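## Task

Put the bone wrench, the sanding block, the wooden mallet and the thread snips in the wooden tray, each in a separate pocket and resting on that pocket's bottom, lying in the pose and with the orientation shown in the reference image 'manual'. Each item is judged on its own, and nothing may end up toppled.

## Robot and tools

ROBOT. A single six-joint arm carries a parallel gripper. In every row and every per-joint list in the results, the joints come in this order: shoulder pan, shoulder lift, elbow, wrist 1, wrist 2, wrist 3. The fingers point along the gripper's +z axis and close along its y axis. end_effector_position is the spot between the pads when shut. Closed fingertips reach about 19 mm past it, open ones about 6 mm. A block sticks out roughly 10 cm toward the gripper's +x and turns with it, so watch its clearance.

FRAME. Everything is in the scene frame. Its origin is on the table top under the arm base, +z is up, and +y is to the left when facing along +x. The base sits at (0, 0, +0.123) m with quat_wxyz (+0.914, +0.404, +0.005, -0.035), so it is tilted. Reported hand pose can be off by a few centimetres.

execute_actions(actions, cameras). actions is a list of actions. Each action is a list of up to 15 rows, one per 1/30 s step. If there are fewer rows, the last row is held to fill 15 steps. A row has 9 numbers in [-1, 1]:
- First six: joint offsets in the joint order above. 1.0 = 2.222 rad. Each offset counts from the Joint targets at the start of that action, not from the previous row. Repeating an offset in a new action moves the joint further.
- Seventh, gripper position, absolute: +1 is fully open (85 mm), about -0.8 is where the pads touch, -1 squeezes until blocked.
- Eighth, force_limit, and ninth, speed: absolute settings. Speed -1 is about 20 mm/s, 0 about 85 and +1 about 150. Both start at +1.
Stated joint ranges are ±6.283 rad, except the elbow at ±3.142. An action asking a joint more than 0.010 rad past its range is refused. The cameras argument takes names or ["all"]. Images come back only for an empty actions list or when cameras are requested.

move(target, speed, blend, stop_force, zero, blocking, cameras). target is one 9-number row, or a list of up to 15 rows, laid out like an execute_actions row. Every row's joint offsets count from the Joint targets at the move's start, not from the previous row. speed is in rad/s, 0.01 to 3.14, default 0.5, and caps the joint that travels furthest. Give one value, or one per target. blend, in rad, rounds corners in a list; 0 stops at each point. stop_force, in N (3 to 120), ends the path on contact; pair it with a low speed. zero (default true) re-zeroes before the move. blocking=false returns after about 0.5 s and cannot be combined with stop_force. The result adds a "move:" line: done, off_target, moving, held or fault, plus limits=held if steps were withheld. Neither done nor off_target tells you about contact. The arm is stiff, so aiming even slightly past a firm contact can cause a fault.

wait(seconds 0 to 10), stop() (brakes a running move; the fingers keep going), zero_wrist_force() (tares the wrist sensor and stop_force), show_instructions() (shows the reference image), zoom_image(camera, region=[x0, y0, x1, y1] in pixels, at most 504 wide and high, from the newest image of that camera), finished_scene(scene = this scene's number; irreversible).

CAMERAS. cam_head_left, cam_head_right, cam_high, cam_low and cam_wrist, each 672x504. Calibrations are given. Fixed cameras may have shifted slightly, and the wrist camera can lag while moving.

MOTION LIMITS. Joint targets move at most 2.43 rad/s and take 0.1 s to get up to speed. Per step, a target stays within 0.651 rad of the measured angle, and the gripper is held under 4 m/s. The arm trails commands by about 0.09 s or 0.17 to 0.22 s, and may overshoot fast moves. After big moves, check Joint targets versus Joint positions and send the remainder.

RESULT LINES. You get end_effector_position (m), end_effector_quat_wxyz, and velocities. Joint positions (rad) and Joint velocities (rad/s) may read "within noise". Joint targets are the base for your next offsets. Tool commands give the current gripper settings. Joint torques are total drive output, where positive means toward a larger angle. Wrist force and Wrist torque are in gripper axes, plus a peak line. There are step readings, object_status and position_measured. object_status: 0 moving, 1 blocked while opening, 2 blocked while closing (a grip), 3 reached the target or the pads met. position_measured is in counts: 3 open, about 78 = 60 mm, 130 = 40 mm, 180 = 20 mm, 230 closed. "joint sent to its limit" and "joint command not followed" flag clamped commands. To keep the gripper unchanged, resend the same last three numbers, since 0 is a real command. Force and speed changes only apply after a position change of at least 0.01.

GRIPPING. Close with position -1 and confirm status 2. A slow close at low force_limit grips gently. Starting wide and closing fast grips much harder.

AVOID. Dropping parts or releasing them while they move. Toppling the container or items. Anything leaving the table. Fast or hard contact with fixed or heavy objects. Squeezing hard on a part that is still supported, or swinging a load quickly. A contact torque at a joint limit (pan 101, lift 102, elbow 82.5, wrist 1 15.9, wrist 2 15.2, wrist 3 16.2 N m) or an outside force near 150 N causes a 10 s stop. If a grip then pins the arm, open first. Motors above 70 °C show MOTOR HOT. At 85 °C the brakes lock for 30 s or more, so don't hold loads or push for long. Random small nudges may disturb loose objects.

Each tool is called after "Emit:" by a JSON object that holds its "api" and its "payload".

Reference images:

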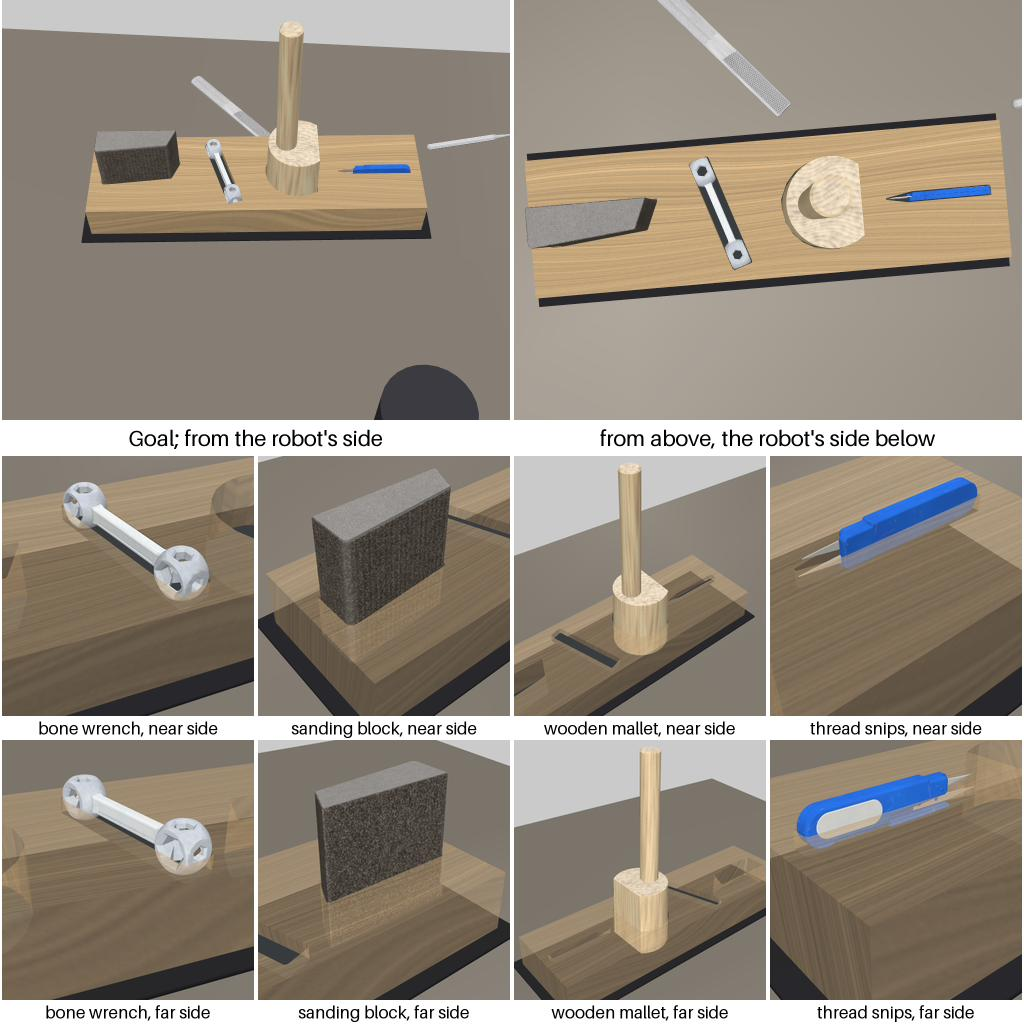

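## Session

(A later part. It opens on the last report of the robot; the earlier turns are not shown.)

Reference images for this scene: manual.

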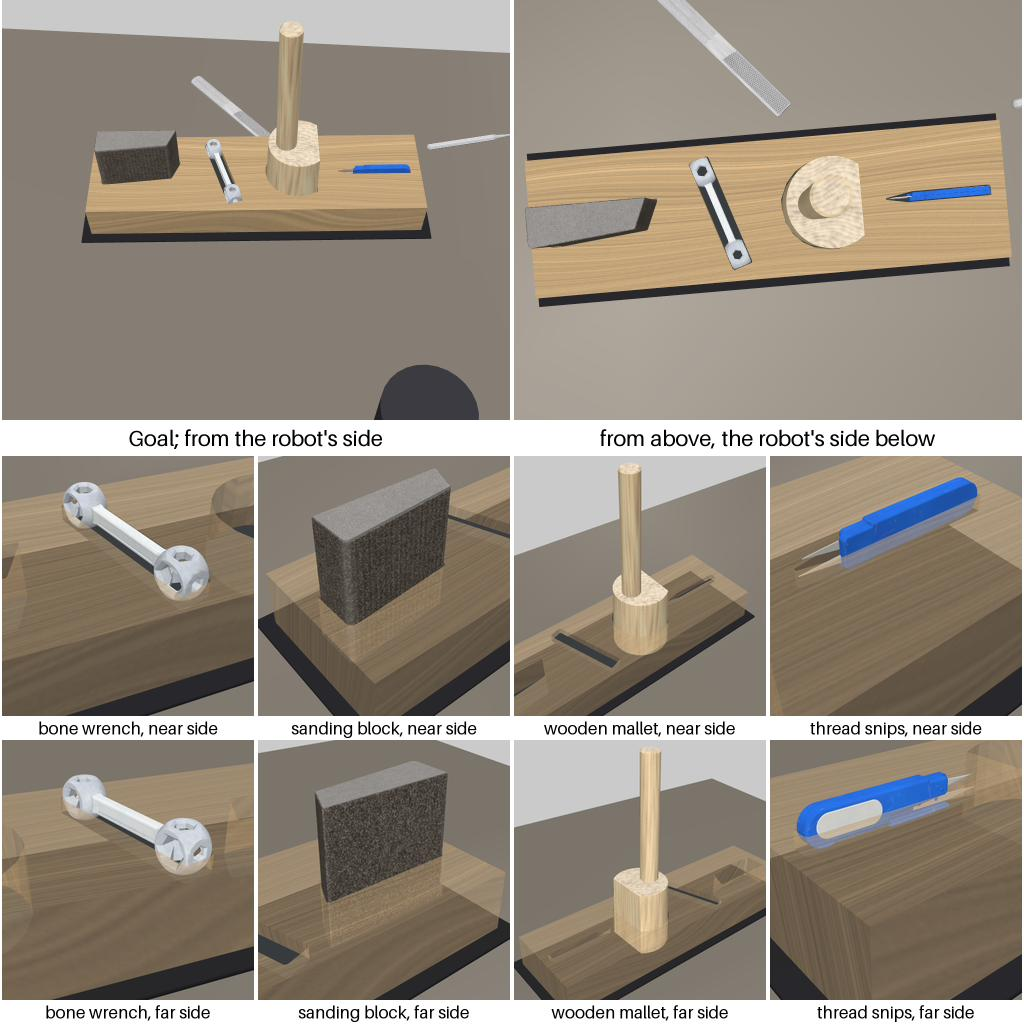

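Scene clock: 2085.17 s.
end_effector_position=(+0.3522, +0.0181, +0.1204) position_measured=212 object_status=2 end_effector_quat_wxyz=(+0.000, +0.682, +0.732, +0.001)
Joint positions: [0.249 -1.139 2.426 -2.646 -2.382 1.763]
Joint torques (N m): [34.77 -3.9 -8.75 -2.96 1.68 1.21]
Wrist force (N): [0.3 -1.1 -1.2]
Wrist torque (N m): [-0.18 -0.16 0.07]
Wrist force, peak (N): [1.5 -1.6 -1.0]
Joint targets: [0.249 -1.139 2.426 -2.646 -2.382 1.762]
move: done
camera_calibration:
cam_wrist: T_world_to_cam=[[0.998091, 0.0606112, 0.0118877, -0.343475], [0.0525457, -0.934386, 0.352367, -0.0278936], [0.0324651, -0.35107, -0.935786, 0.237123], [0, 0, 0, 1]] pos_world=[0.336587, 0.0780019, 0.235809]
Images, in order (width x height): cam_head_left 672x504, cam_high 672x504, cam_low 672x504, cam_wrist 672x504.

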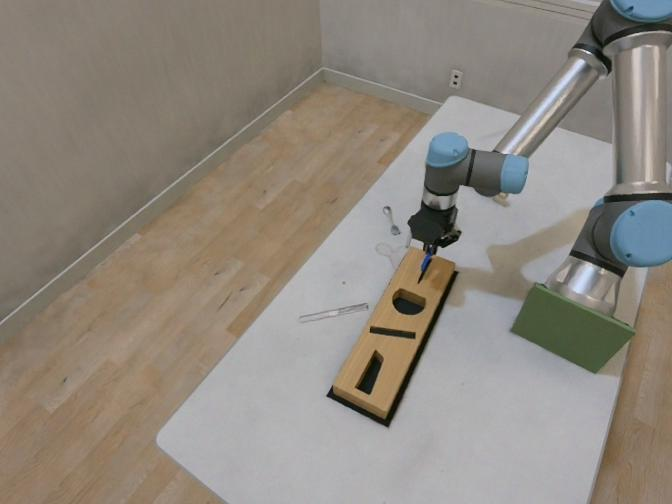

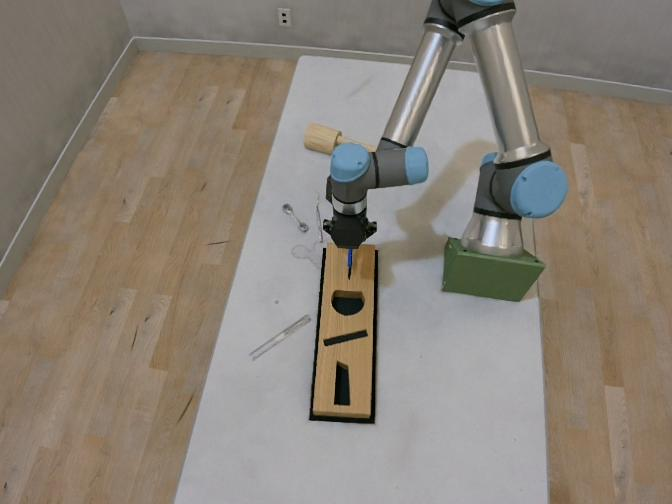

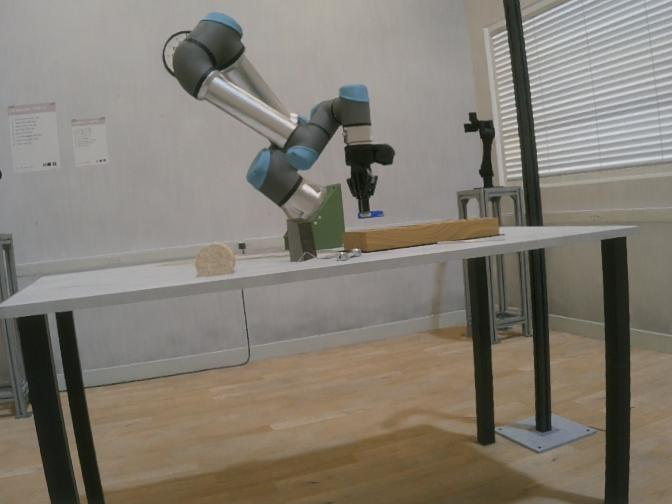

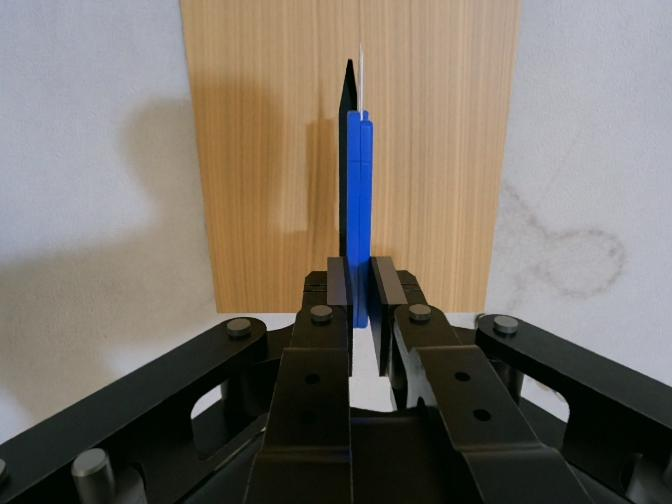

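Emit:
{"api": "move", "payload": {"target": [-0.01796, 0.02295, 0.01202, -0.05311, -0.00315, -0.02502, -1, -1, -1], "speed": 0.15, "stop_force": 5, "cameras": ["cam_wrist", "cam_head_left", "cam_high"]}}

Emit:
{"api": "zoom_image", "payload": {"camera": "cam_wrist", "region": [240, 60, 480, 360]}}

Emit:
{"api": "zoom_image", "payload": {"camera": "cam_head_left", "region": [390, 220, 490, 310]}}

Emit:
{"api": "zoom_image", "payload": {"camera": "cam_high", "region": [300, 220, 400, 310]}}

Scene clock: 2119.07 s.
end_effector_position=(+0.3507, +0.0175, +0.1001) position_measured=212 object_status=2 end_effector_quat_wxyz=(+0.000, +0.682, +0.732, +0.000)
Joint positions: [0.209 -1.088 2.452 -2.764 -2.389 1.707]
Joint torques (N m): [37.04 -29.43 -15.04 0.52 1.74 1.27]
Wrist force (N): [-0.1 -0.7 -0.9]
Wrist torque (N m): [-0.12 -0.14 0.07]
Wrist force, peak (N): [0.6 -0.8 -2.0]
Joint targets: [0.209 -1.088 2.452 -2.764 -2.389 1.707]
move: done
camera_calibration:
cam_wrist: T_world_to_cam=[[0.998114, 0.0603807, 0.0110451, -0.341597], [0.0526443, -0.934586, 0.351821, -0.021315], [0.0315658, -0.350576, -0.936002, 0.218202], [0, 0, 0, 1]] pos_world=[0.335187, 0.0772017, 0.21551]
Images, in order (width x height): cam_head_left 672x504, cam_high 672x504, cam_wrist 672x504.

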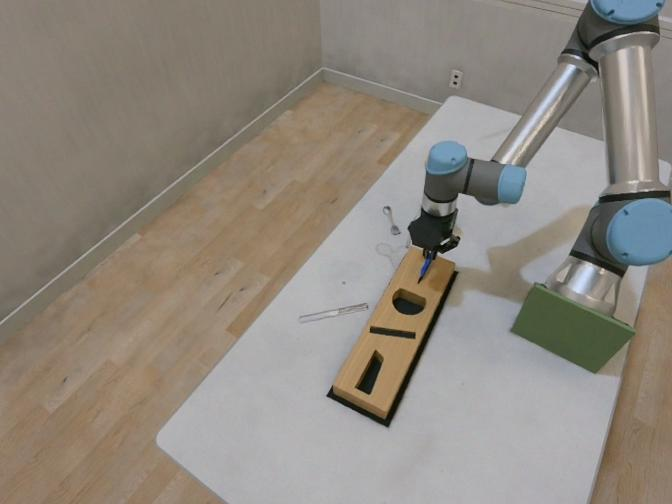

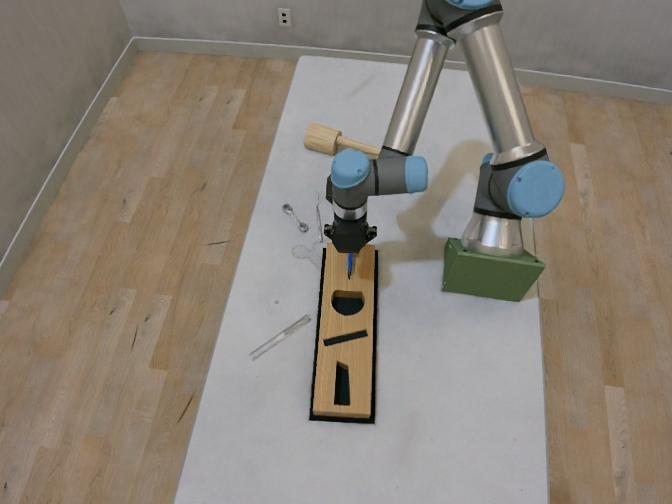

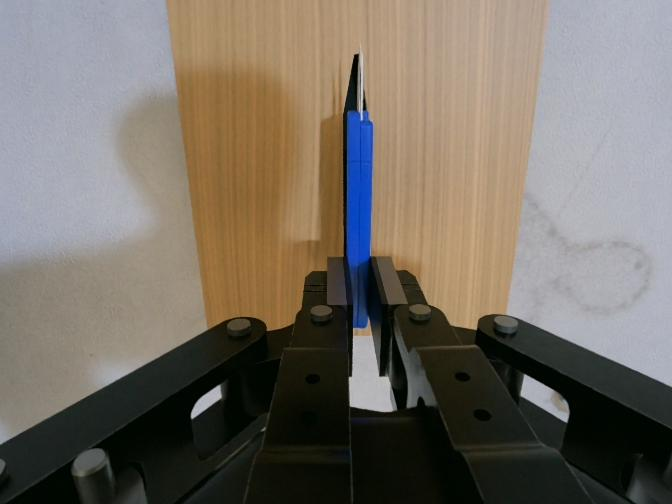

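Scaled by 1.680 from the camera's 672x504 image, which has a finer 960x720 frame.

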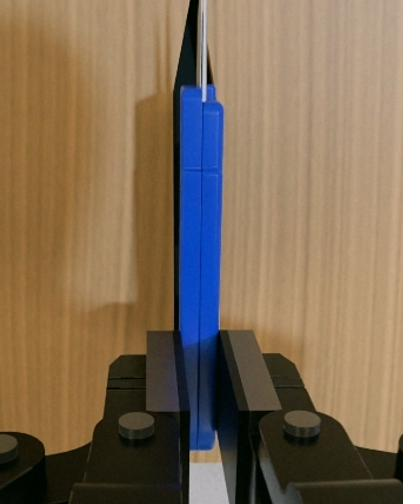

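Scaled by 5.040 from the camera's 672x504 image, which has a finer 960x720 frame.

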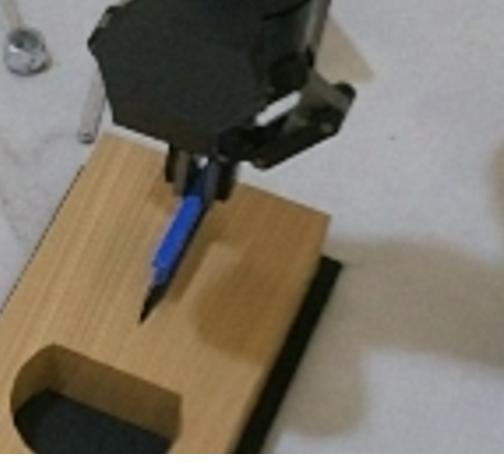

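Scaled by 5.040 from the camera's 672x504 image, which has a finer 960x720 frame.

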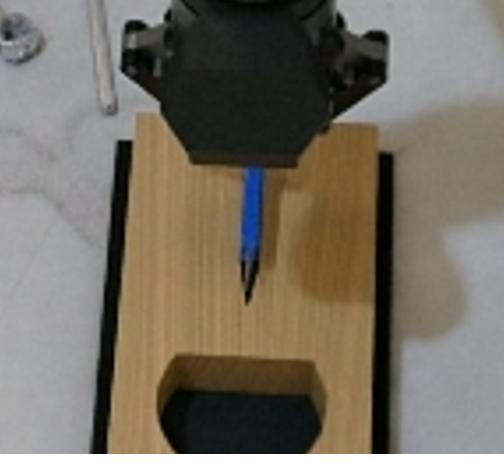

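Emit:
{"api": "move", "payload": {"target": [-0.01481, 0.02057, 0.00716, -0.04316, -0.00225, -0.02178, -1, -1, -1], "speed": 0.05, "stop_force": 5, "cameras": ["cam_wrist", "cam_head_left", "cam_low"]}}

Emit:
{"api": "zoom_image", "payload": {"camera": "cam_wrist", "region": [240, 30, 480, 360]}}

Emit:
{"api": "zoom_image", "payload": {"camera": "cam_head_left", "region": [390, 220, 490, 310]}}

Emit:
{"api": "zoom_image", "payload": {"camera": "cam_low", "region": [320, 180, 420, 260]}}

Scene clock: 2155.30 s.
end_effector_position=(+0.3505, +0.0167, +0.0840) position_measured=212 object_status=2 end_effector_quat_wxyz=(+0.000, +0.681, +0.732, +0.000)
Joint positions: [0.176 -1.042 2.468 -2.86 -2.394 1.658]
Joint torques (N m): [37.56 -29.78 -10.5 0.33 0.47 1.16]
Wrist force (N): [0.0 -0.5 -1.0]
Wrist torque (N m): [-0.10 -0.09 0.06]
Wrist force, peak (N): [-0.1 -0.4 -1.6]
Joint targets: [0.176 -1.042 2.468 -2.860 -2.394 1.658]
move: done
camera_calibration:
cam_wrist: T_world_to_cam=[[0.99805, 0.061507, 0.0106204, -0.341059], [0.0538472, -0.934509, 0.351843, -0.0167043], [0.0315657, -0.350585, -0.935999, 0.202897], [0, 0, 0, 1]] pos_world=[0.334889, 0.0764997, 0.199411]
Images, in order (width x height): cam_head_left 672x504, cam_low 672x504, cam_wrist 672x504.

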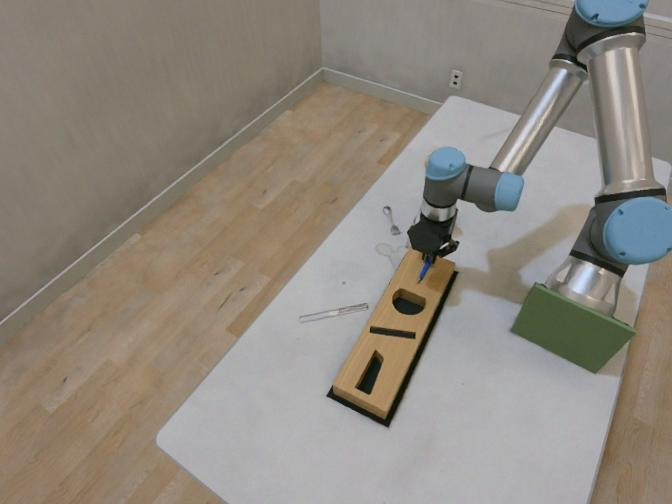

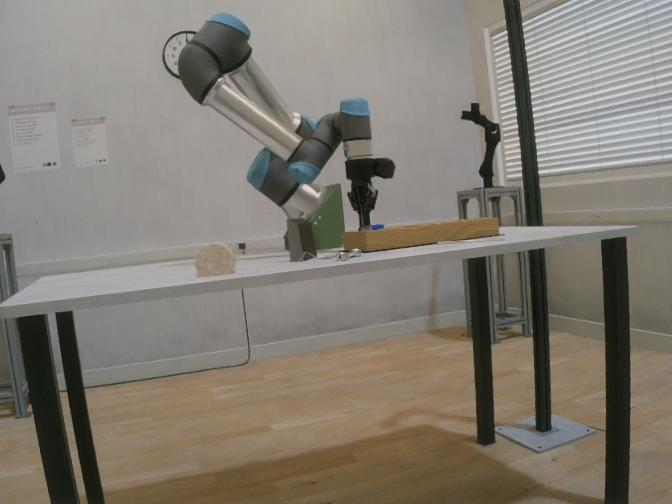

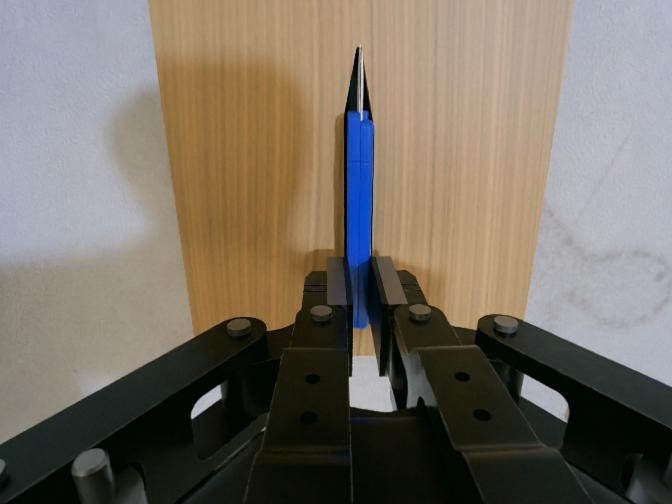

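Scaled by 1.527 from the camera's 672x504 image, which has a finer 960x720 frame.

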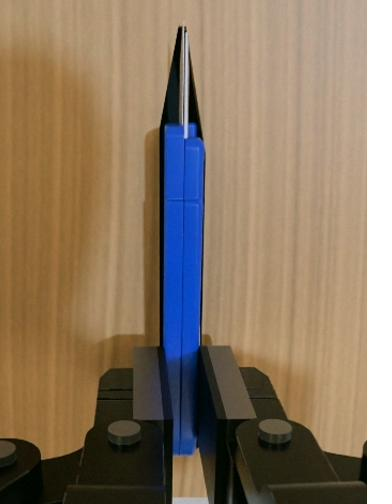

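Scaled by 5.040 from the camera's 672x504 image, which has a finer 960x720 frame.

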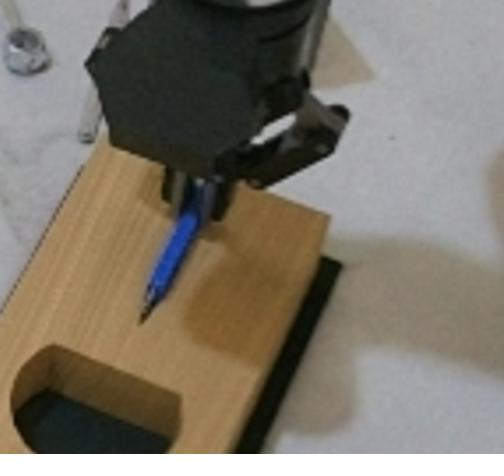

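Scaled by 5.040 from the camera's 672x504 image, which has a finer 960x720 frame.

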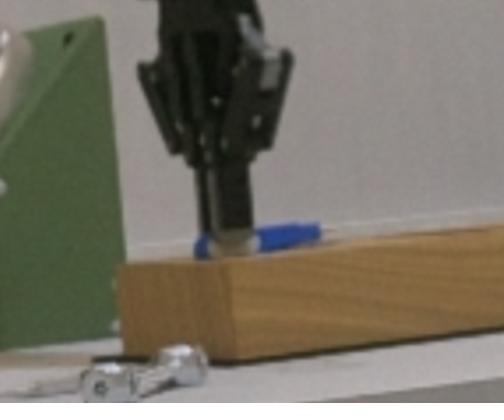

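Emit:
{"api": "move", "payload": {"target": [-0.00896, 0.01409, 0.00338, -0.02723, -0.00113, -0.01292, -1, -1, -1], "speed": 0.05, "stop_force": 5, "cameras": ["cam_wrist", "cam_head_left", "cam_low"]}}

Emit:
{"api": "zoom_image", "payload": {"camera": "cam_wrist", "region": [240, 30, 480, 360]}}

Emit:
{"api": "zoom_image", "payload": {"camera": "cam_low", "region": [320, 180, 420, 260]}}

Scene clock: 2178.10 s.
end_effector_position=(+0.3506, +0.0167, +0.0793) position_measured=212 object_status=2 end_effector_quat_wxyz=(+0.000, +0.681, +0.732, +0.000)
Joint positions: [0.167 -1.027 2.472 -2.888 -2.395 1.645]
Joint torques (N m): [35.5 -28.99 -10.23 -2.29 1.87 -0.22]
Wrist force (N): [-0.1 0.1 -7.2]
Wrist torque (N m): [-0.12 0.05 0.06]
Wrist force, peak (N): [-0.7 -1.2 -13.8]
Joint targets: [0.167 -1.027 2.472 -2.888 -2.395 1.645]
move: contact; the wrist 1 is farthest, 0.032 rad from its target
camera_calibration:
cam_wrist: T_world_to_cam=[[0.998066, 0.0612259, 0.0107264, -0.341114], [0.053547, -0.934528, 0.351837, -0.0149876], [0.0315657, -0.350583, -0.936, 0.198588], [0, 0, 0, 1]] pos_world=[0.334988, 0.0765002, 0.194811]
Images, in order (width x height): cam_head_left 672x504, cam_low 672x504, cam_wrist 672x504.

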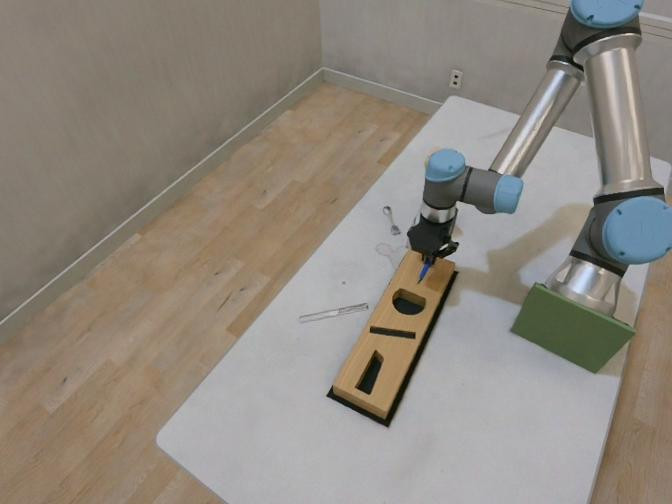

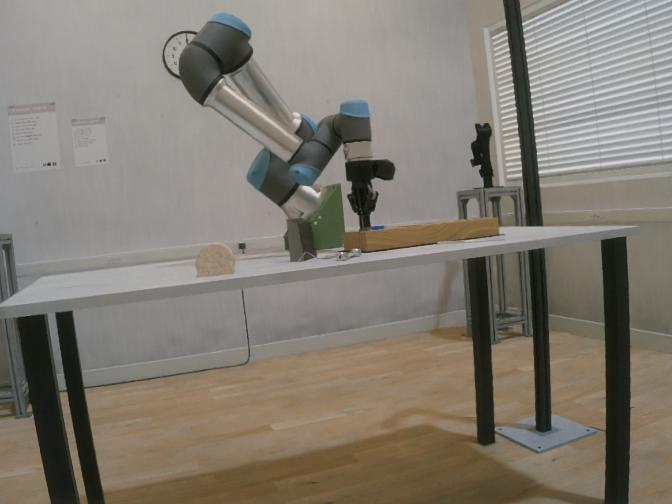

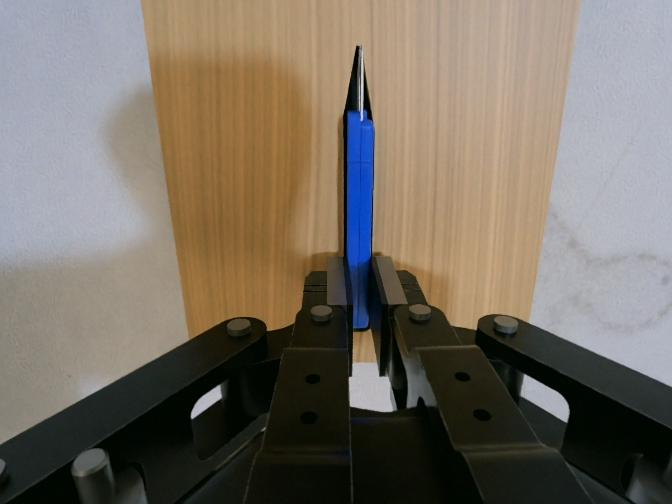

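Scaled by 1.527 from the camera's 672x504 image, which has a finer 960x720 frame.

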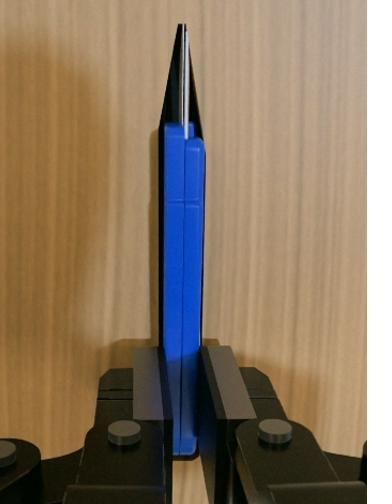

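Scaled by 5.040 from the camera's 672x504 image, which has a finer 960x720 frame.

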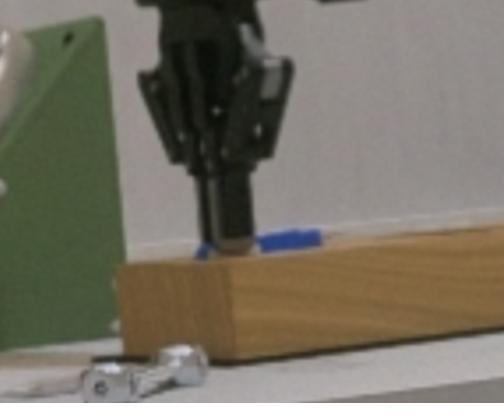

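Emit:
{"api": "move", "payload": {"target": [[0.00072, -0.00113, -0.00027, 0.00218, 0.00009, 0.00103, -1, -1, -1], [0.00072, -0.00113, -0.00027, 0.00218, 0.00009, 0.00103, -0.45, -1, -1]], "speed": 0.03, "cameras": ["cam_wrist", "cam_head_left", "cam_low"]}}

Emit:
{"api": "zoom_image", "payload": {"camera": "cam_wrist", "region": [240, 30, 480, 360]}}

Emit:
{"api": "zoom_image", "payload": {"camera": "cam_low", "region": [320, 180, 420, 260]}}

Scene clock: 2200.90 s.
end_effector_position=(+0.3506, +0.0167, +0.0801) position_measured=186 object_status=0 end_effector_quat_wxyz=(+0.000, +0.681, +0.732, +0.000)
Joint positions: [0.168 -1.03 2.471 -2.883 -2.395 1.647]
Joint torques (N m): [30.47 -18.64 -10.85 -3.31 1.55 -1.13]
Wrist force (N): [-0.3 -0.5 -1.0]
Wrist torque (N m): [-0.09 -0.02 0.05]
Wrist force, peak (N): [0.0 0.0 -8.3]
Joint targets: [0.168 -1.030 2.471 -2.883 -2.395 1.647]
move: done
camera_calibration:
cam_wrist: T_world_to_cam=[[0.998063, 0.0612609, 0.0108198, -0.341142], [0.0535468, -0.934526, 0.351842, -0.0152701], [0.0316656, -0.350581, -0.935997, 0.199303], [0, 0, 0, 1]] pos_world=[0.334988, 0.0765002, 0.19561]
Images, in order (width x height): cam_head_left 672x504, cam_low 672x504, cam_wrist 672x504.

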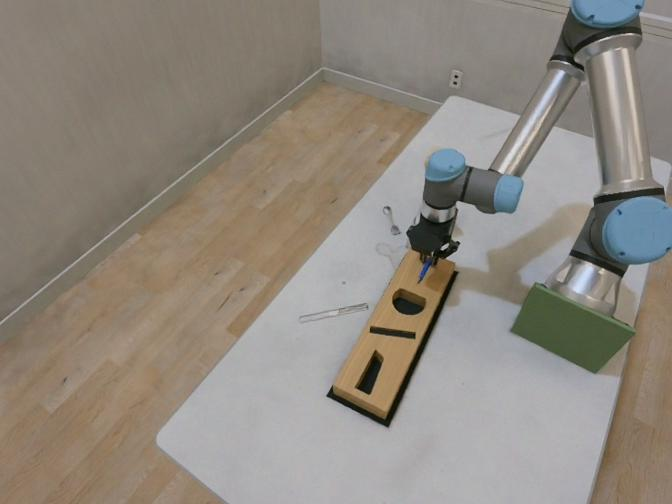

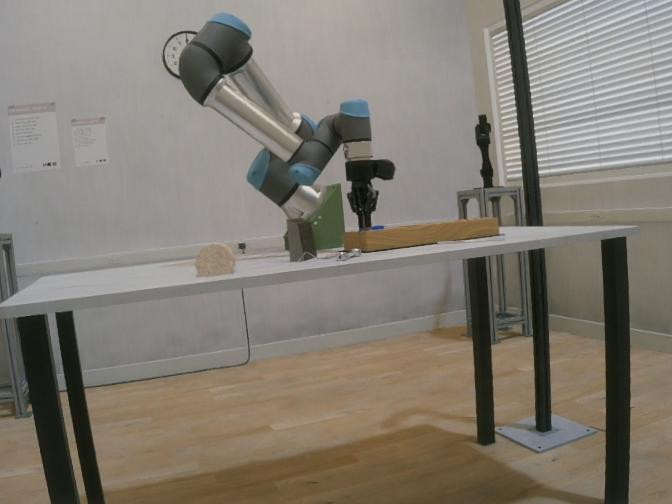

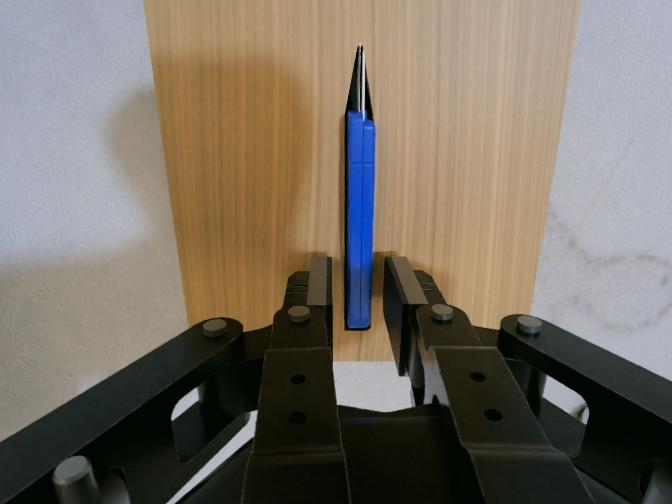

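Scaled by 1.527 from the camera's 672x504 image, which has a finer 960x720 frame.

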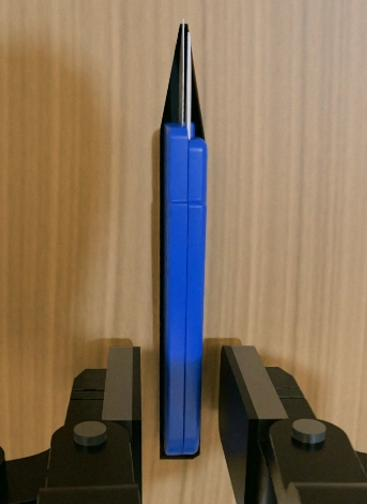

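Scaled by 5.040 from the camera's 672x504 image, which has a finer 960x720 frame.

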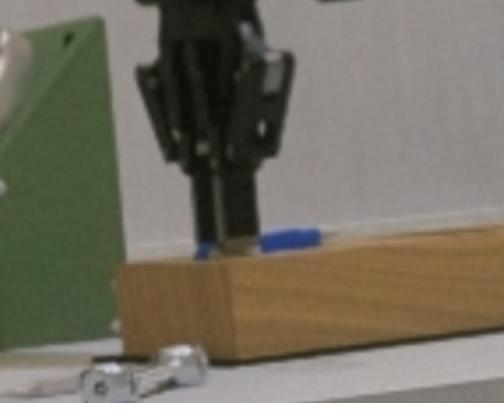

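Emit:
{"api": "move", "payload": {"target": [[0.0185, -0.0261, -0.00824, 0.05356, 0.0027, 0.02673, -0.45, -1, -1], [0.04064, 0.00113, -0.01913, 0.06013, 0.00707, 0.05833, -0.45, -1, -1], [0.04064, 0.00113, -0.01913, 0.06013, 0.00707, 0.05833, -1, -1, 0]], "speed": [0.1, 0.2, 0.2], "blend": [0.02, 0, 0], "cameras": ["cam_wrist", "cam_head_left"]}}

Emit:
{"api": "zoom_image", "payload": {"camera": "cam_wrist", "region": [240, 60, 480, 360]}}

Emit:
{"api": "zoom_image", "payload": {"camera": "cam_head_left", "region": [390, 220, 490, 310]}}

Scene clock: 2233.83 s.
end_effector_position=(+0.3487, +0.0451, +0.1002) position_measured=232 object_status=3 end_effector_quat_wxyz=(+0.000, +0.682, +0.732, +0.001)
Joint positions: [0.259 -1.027 2.429 -2.75 -2.379 1.777]
Joint torques (N m): [9.27 -30.5 2.73 -4.51 -1.66 1.44]
Wrist force (N): [-0.2 -0.9 -1.2]
Wrist torque (N m): [-0.16 -0.07 -0.01]
Wrist force, peak (N): [-0.9 -0.3 -1.9]
Joint targets: [0.259 -1.027 2.429 -2.750 -2.379 1.777]
move: done
camera_calibration:
cam_wrist: T_world_to_cam=[[0.998088, 0.060745, 0.0114475, -0.341292], [0.0528463, -0.934597, 0.351762, 0.0045594], [0.0320665, -0.350484, -0.93602, 0.227993], [0, 0, 0, 1]] pos_world=[0.333087, 0.104901, 0.215709]
Images, in order (width x height): cam_head_left 672x504, cam_wrist 672x504.

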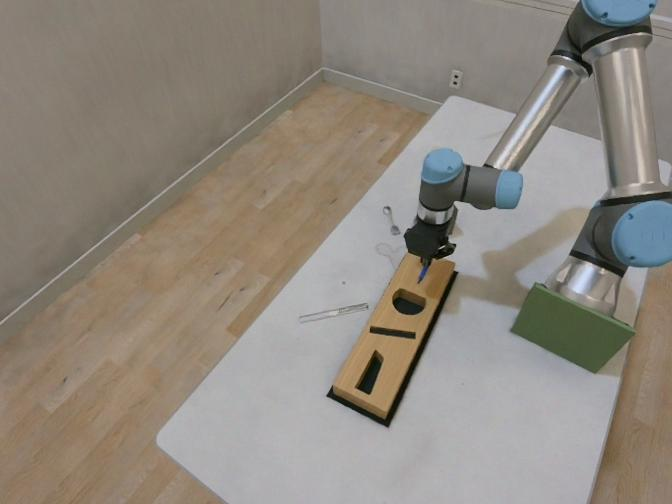

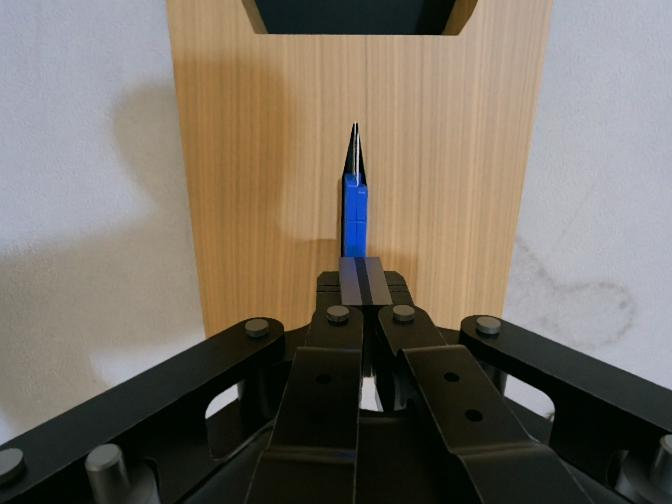

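Scaled by 1.680 from the camera's 672x504 image, which has a finer 960x720 frame.

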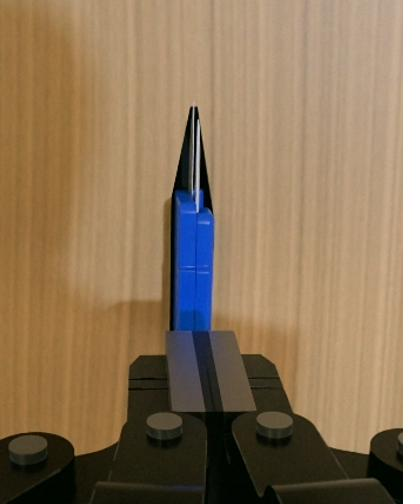

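Scaled by 5.040 from the camera's 672x504 image, which has a finer 960x720 frame.

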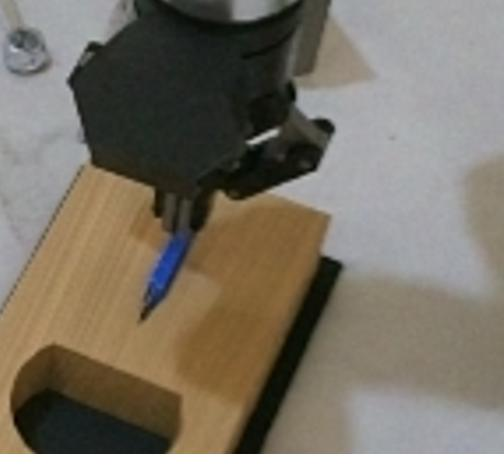

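Emit:
{"api": "move", "payload": {"target": [-0.01557, 0.02358, 0.0072, -0.0468, -0.0032, -0.02214, -1, -1, 0], "speed": 0.05, "stop_force": 8, "cameras": ["cam_wrist", "cam_low"]}}

Emit:
{"api": "zoom_image", "payload": {"camera": "cam_low", "region": [320, 180, 420, 260]}}

Scene clock: 2244.50 s.
end_effector_position=(+0.3488, +0.0451, +0.0846) position_measured=232 object_status=3 end_effector_quat_wxyz=(+0.000, +0.682, +0.732, +0.001)
Joint positions: [0.229 -0.982 2.443 -2.84 -2.385 1.734]
Joint torques (N m): [33.95 -26.66 -10.64 -2.45 1.59 -0.53]
Wrist force (N): [0.3 -1.3 -13.4]
Wrist torque (N m): [-0.08 -0.08 0.05]
Wrist force, peak (N): [-1.0 -3.5 -24.7]
Joint targets: [0.229 -0.982 2.443 -2.840 -2.385 1.734]
move: contact; the wrist 1 is farthest, 0.014 rad from its target
camera_calibration:
cam_wrist: T_world_to_cam=[[0.998088, 0.060745, 0.0114475, -0.341212], [0.0528463, -0.934597, 0.351762, 0.0100768], [0.0320665, -0.350484, -0.93602, 0.213294], [0, 0, 0, 1]] pos_world=[0.333187, 0.104901, 0.200009]
Images, in order (width x height): cam_low 672x504, cam_wrist 672x504.

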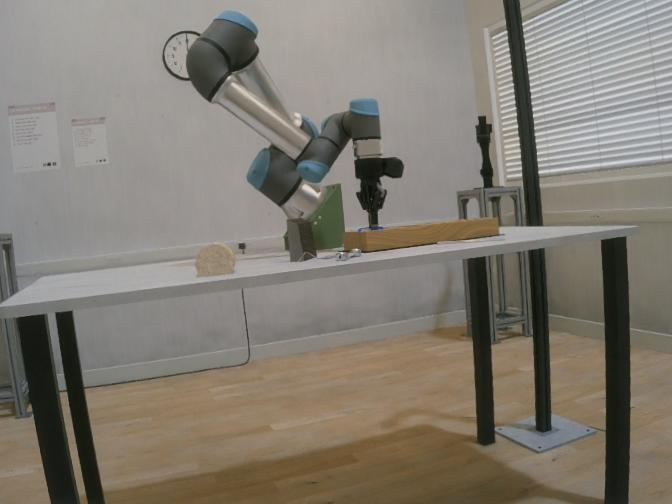

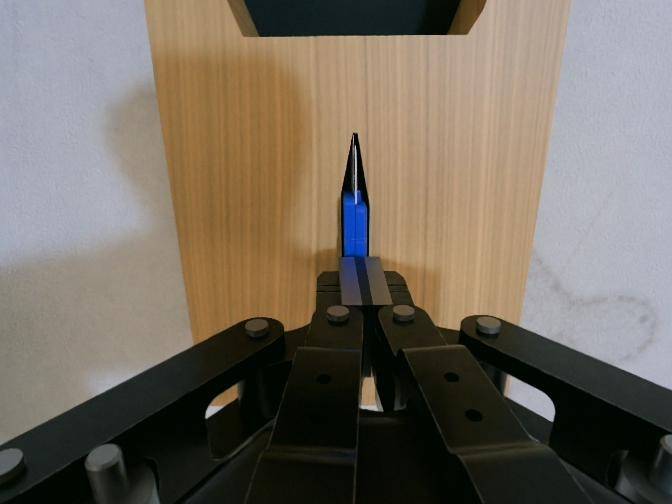

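Scaled by 5.040 from the camera's 672x504 image, which has a finer 960x720 frame.

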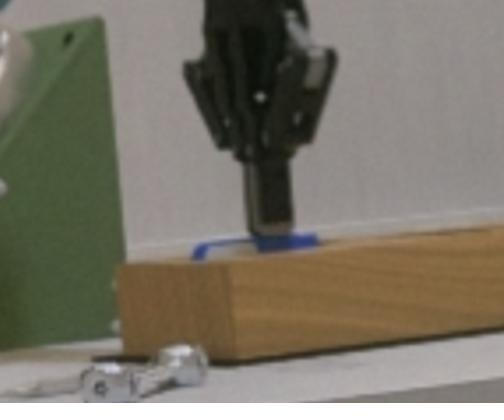

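Emit:
{"api": "move", "payload": {"target": [[0.01319, -0.02048, -0.00653, 0.04077, 0.00257, 0.01917, -1, -1, 0], [0.09536, -0.11431, -0.06692, 0.27286, 0.02772, 0.12943, -1, -1, 0], [-0.04563, -0.10095, -0.24869, 0.30122, -0.00648, -0.35567, -1, -1, 0]], "speed": [0.15, 0.6, 0.8], "blend": [0.02, 0.15, 0], "cameras": ["cam_wrist", "cam_head_left"]}}

Emit:
{"api": "zoom_image", "payload": {"camera": "cam_head_left", "region": [390, 220, 490, 310]}}

Scene clock: 2304.17 s.
end_effector_position=(+0.5400, -0.1205, +0.2000) position_measured=232 object_status=3 end_effector_quat_wxyz=(+0.000, +0.415, +0.910, +0.000)
Joint positions: [0.127 -1.206 1.89 -2.17 -2.399 0.944]
Joint torques (N m): [47.24 -21.99 -5.49 -3.79 2.14 -0.98]
Wrist force (N): [-0.3 -1.3 -1.3]
Wrist torque (N m): [-0.22 -0.06 0.14]
Wrist force, peak (N): [0.3 -1.5 -14.7]
Joint targets: [0.127 -1.206 1.890 -2.170 -2.399 0.944]
move: done
camera_calibration:
cam_wrist: T_world_to_cam=[[0.762338, 0.647082, 0.0111783, -0.325235], [0.602588, -0.716007, 0.35245, -0.466146], [0.236068, -0.26195, -0.935764, 0.157605], [0, 0, 0, 1]] pos_world=[0.491628, -0.0820256, 0.31541]
Images, in order (width x height): cam_head_left 672x504, cam_wrist 672x504.

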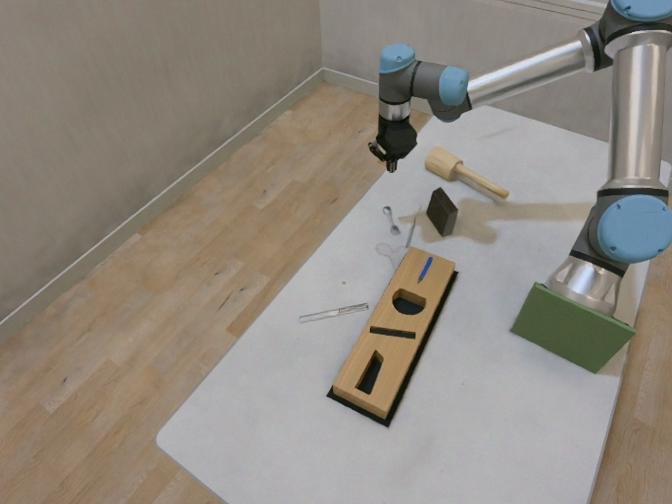

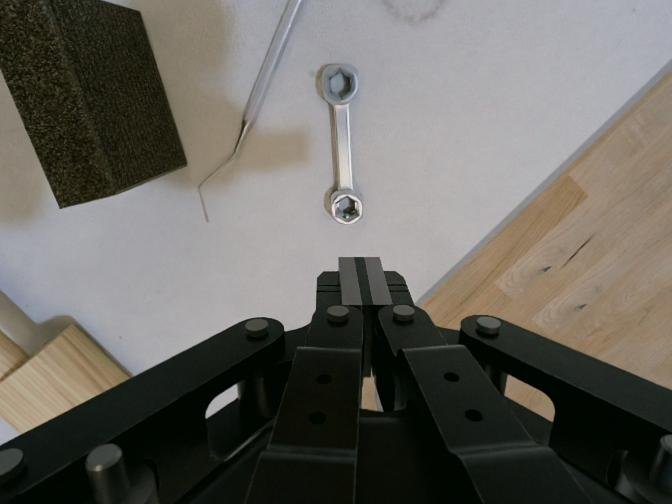

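Scaled by 5.040 from the camera's 672x504 image, which has a finer 960x720 frame.

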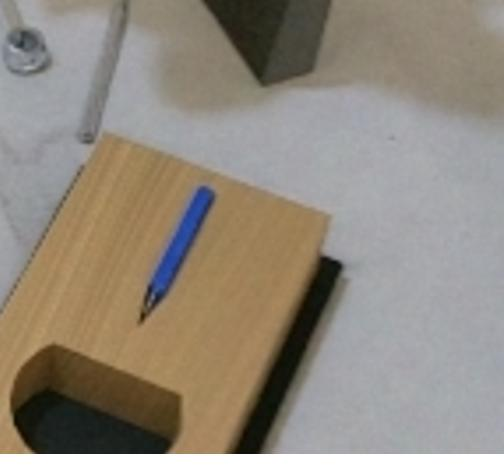

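Emit:
{"api": "move", "payload": {"target": [[-0.04923, 0.05275, 0.0739, -0.1811, -0.00135, -0.09554, -1, -1, 0], [-0.04923, 0.05275, 0.0739, -0.1811, -0.00135, -0.09554, -0.2, -1, 0]], "speed": 0.4, "cameras": ["cam_wrist"]}}

Emit:
{"api": "zoom_image", "payload": {"camera": "cam_wrist", "region": [220, 60, 480, 360]}}

Scene clock: 2339.23 s.
end_effector_position=(+0.5217, -0.0985, +0.1004) position_measured=154 object_status=0 end_effector_quat_wxyz=(+0.001, +0.393, +0.920, +0.000)
Joint positions: [0.018 -1.089 2.054 -2.573 -2.402 0.732]
Joint torques (N m): [48.82 -40.4 -18.05 -3.64 0.1 -1.33]
Wrist force (N): [0.1 -0.9 -0.2]
Wrist torque (N m): [-0.11 -0.06 0.11]
Wrist force, peak (N): [-0.9 -1.5 -4.0]
Joint targets: [0.018 -1.089 2.054 -2.573 -2.402 0.732]
move: done
camera_calibration:
cam_wrist: T_world_to_cam=[[0.729452, 0.683933, 0.0116786, -0.303663], [0.636825, -0.685243, 0.353405, -0.419152], [0.249708, -0.250355, -0.935397, 0.0685624], [0, 0, 0, 1]] pos_world=[0.471313, -0.0623711, 0.21581]
Images, in order (width x height): cam_wrist 672x504.

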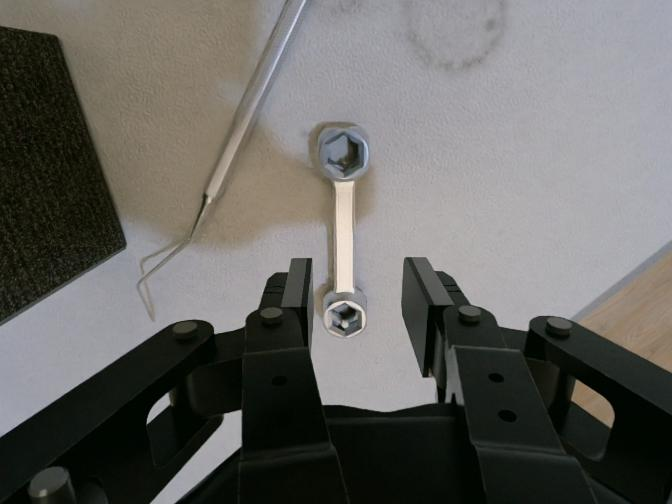

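Scaled by 1.680 from the camera's 672x504 image, which has a finer 960x720 frame.

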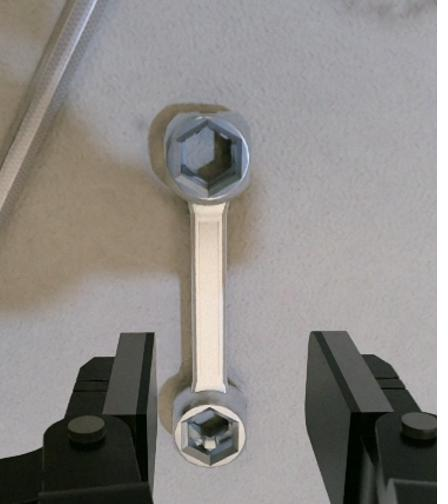

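Emit:
{"api": "move", "payload": {"target": [[-0.03564, 0.0356, 0.01085, -0.08452, 0.00279, -0.05783, -0.2, -1, 0], [-0.05495, 0.0608, 0.0144, -0.13393, 0.00545, -0.08596, -0.2, -1, 0]], "speed": [0.15, 0.03], "stop_force": 5, "cameras": ["cam_wrist"]}}

Emit:
{"api": "zoom_image", "payload": {"camera": "cam_wrist", "region": [220, 60, 480, 360]}}

Scene clock: 2394.13 s.
end_effector_position=(+0.5229, -0.1044, +0.0280) position_measured=154 object_status=3 end_effector_quat_wxyz=(+0.000, +0.387, +0.922, +0.000)
Joint positions: [-0.093 -0.969 2.084 -2.842 -2.392 0.557]
Joint torques (N m): [50.49 -40.66 -12.01 0.45 -1.59 1.18]
Wrist force (N): [-0.7 -0.7 -5.1]
Wrist torque (N m): [-0.24 -0.09 0.09]
Wrist force, peak (N): [1.7 -2.8 -12.7]
Joint targets: [-0.093 -0.969 2.084 -2.842 -2.392 0.557]
move: contact; path passed 1 of 2 targets; the wrist 1 is farthest, 0.029 rad from its target
camera_calibration:
cam_wrist: T_world_to_cam=[[0.720681, 0.693179, 0.0109917, -0.29416], [0.64586, -0.677078, 0.352748, -0.40219], [0.25196, -0.24712, -0.935654, -0.00191759], [0, 0, 0, 1]] pos_world=[0.472237, -0.0688823, 0.143311]
Images, in order (width x height): cam_wrist 672x504.

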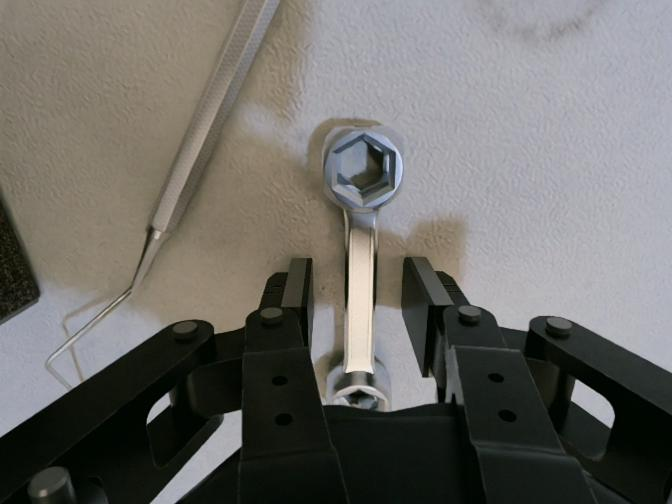

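Scaled by 1.680 from the camera's 672x504 image, which has a finer 960x720 frame.

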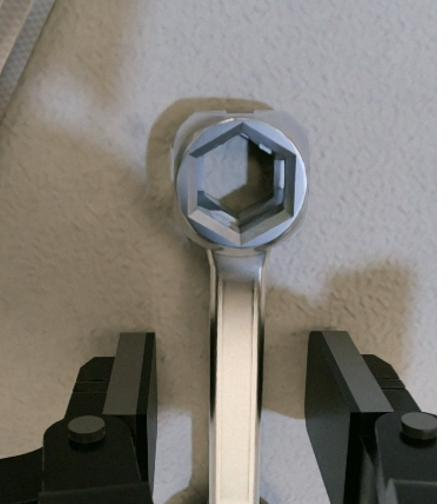

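Emit:
{"api": "move", "payload": {"target": [[0.00354, -0.00462, -0.00066, 0.00906, -0.00048, 0.00516, -0.2, -1, 0], [0.00354, -0.00462, -0.00066, 0.00906, -0.00048, 0.00516, -1, -1, -1]], "speed": 0.05}}

Scene clock: 2408.67 s.
end_effector_position=(+0.5231, -0.1044, +0.0334) position_measured=205 object_status=2 end_effector_quat_wxyz=(+0.000, +0.387, +0.922, +0.000)
Joint positions: [-0.085 -0.979 2.083 -2.822 -2.393 0.569]
Joint torques (N m): [16.4 -11.79 -1.18 -4.14 0.65 -1.03]
Wrist force (N): [1.0 -0.2 -5.0]
Wrist torque (N m): [-0.20 -0.08 0.13]
Wrist force, peak (N): [-0.8 -0.8 -5.7]
Joint targets: [-0.085 -0.979 2.083 -2.822 -2.393 0.569]
move: done


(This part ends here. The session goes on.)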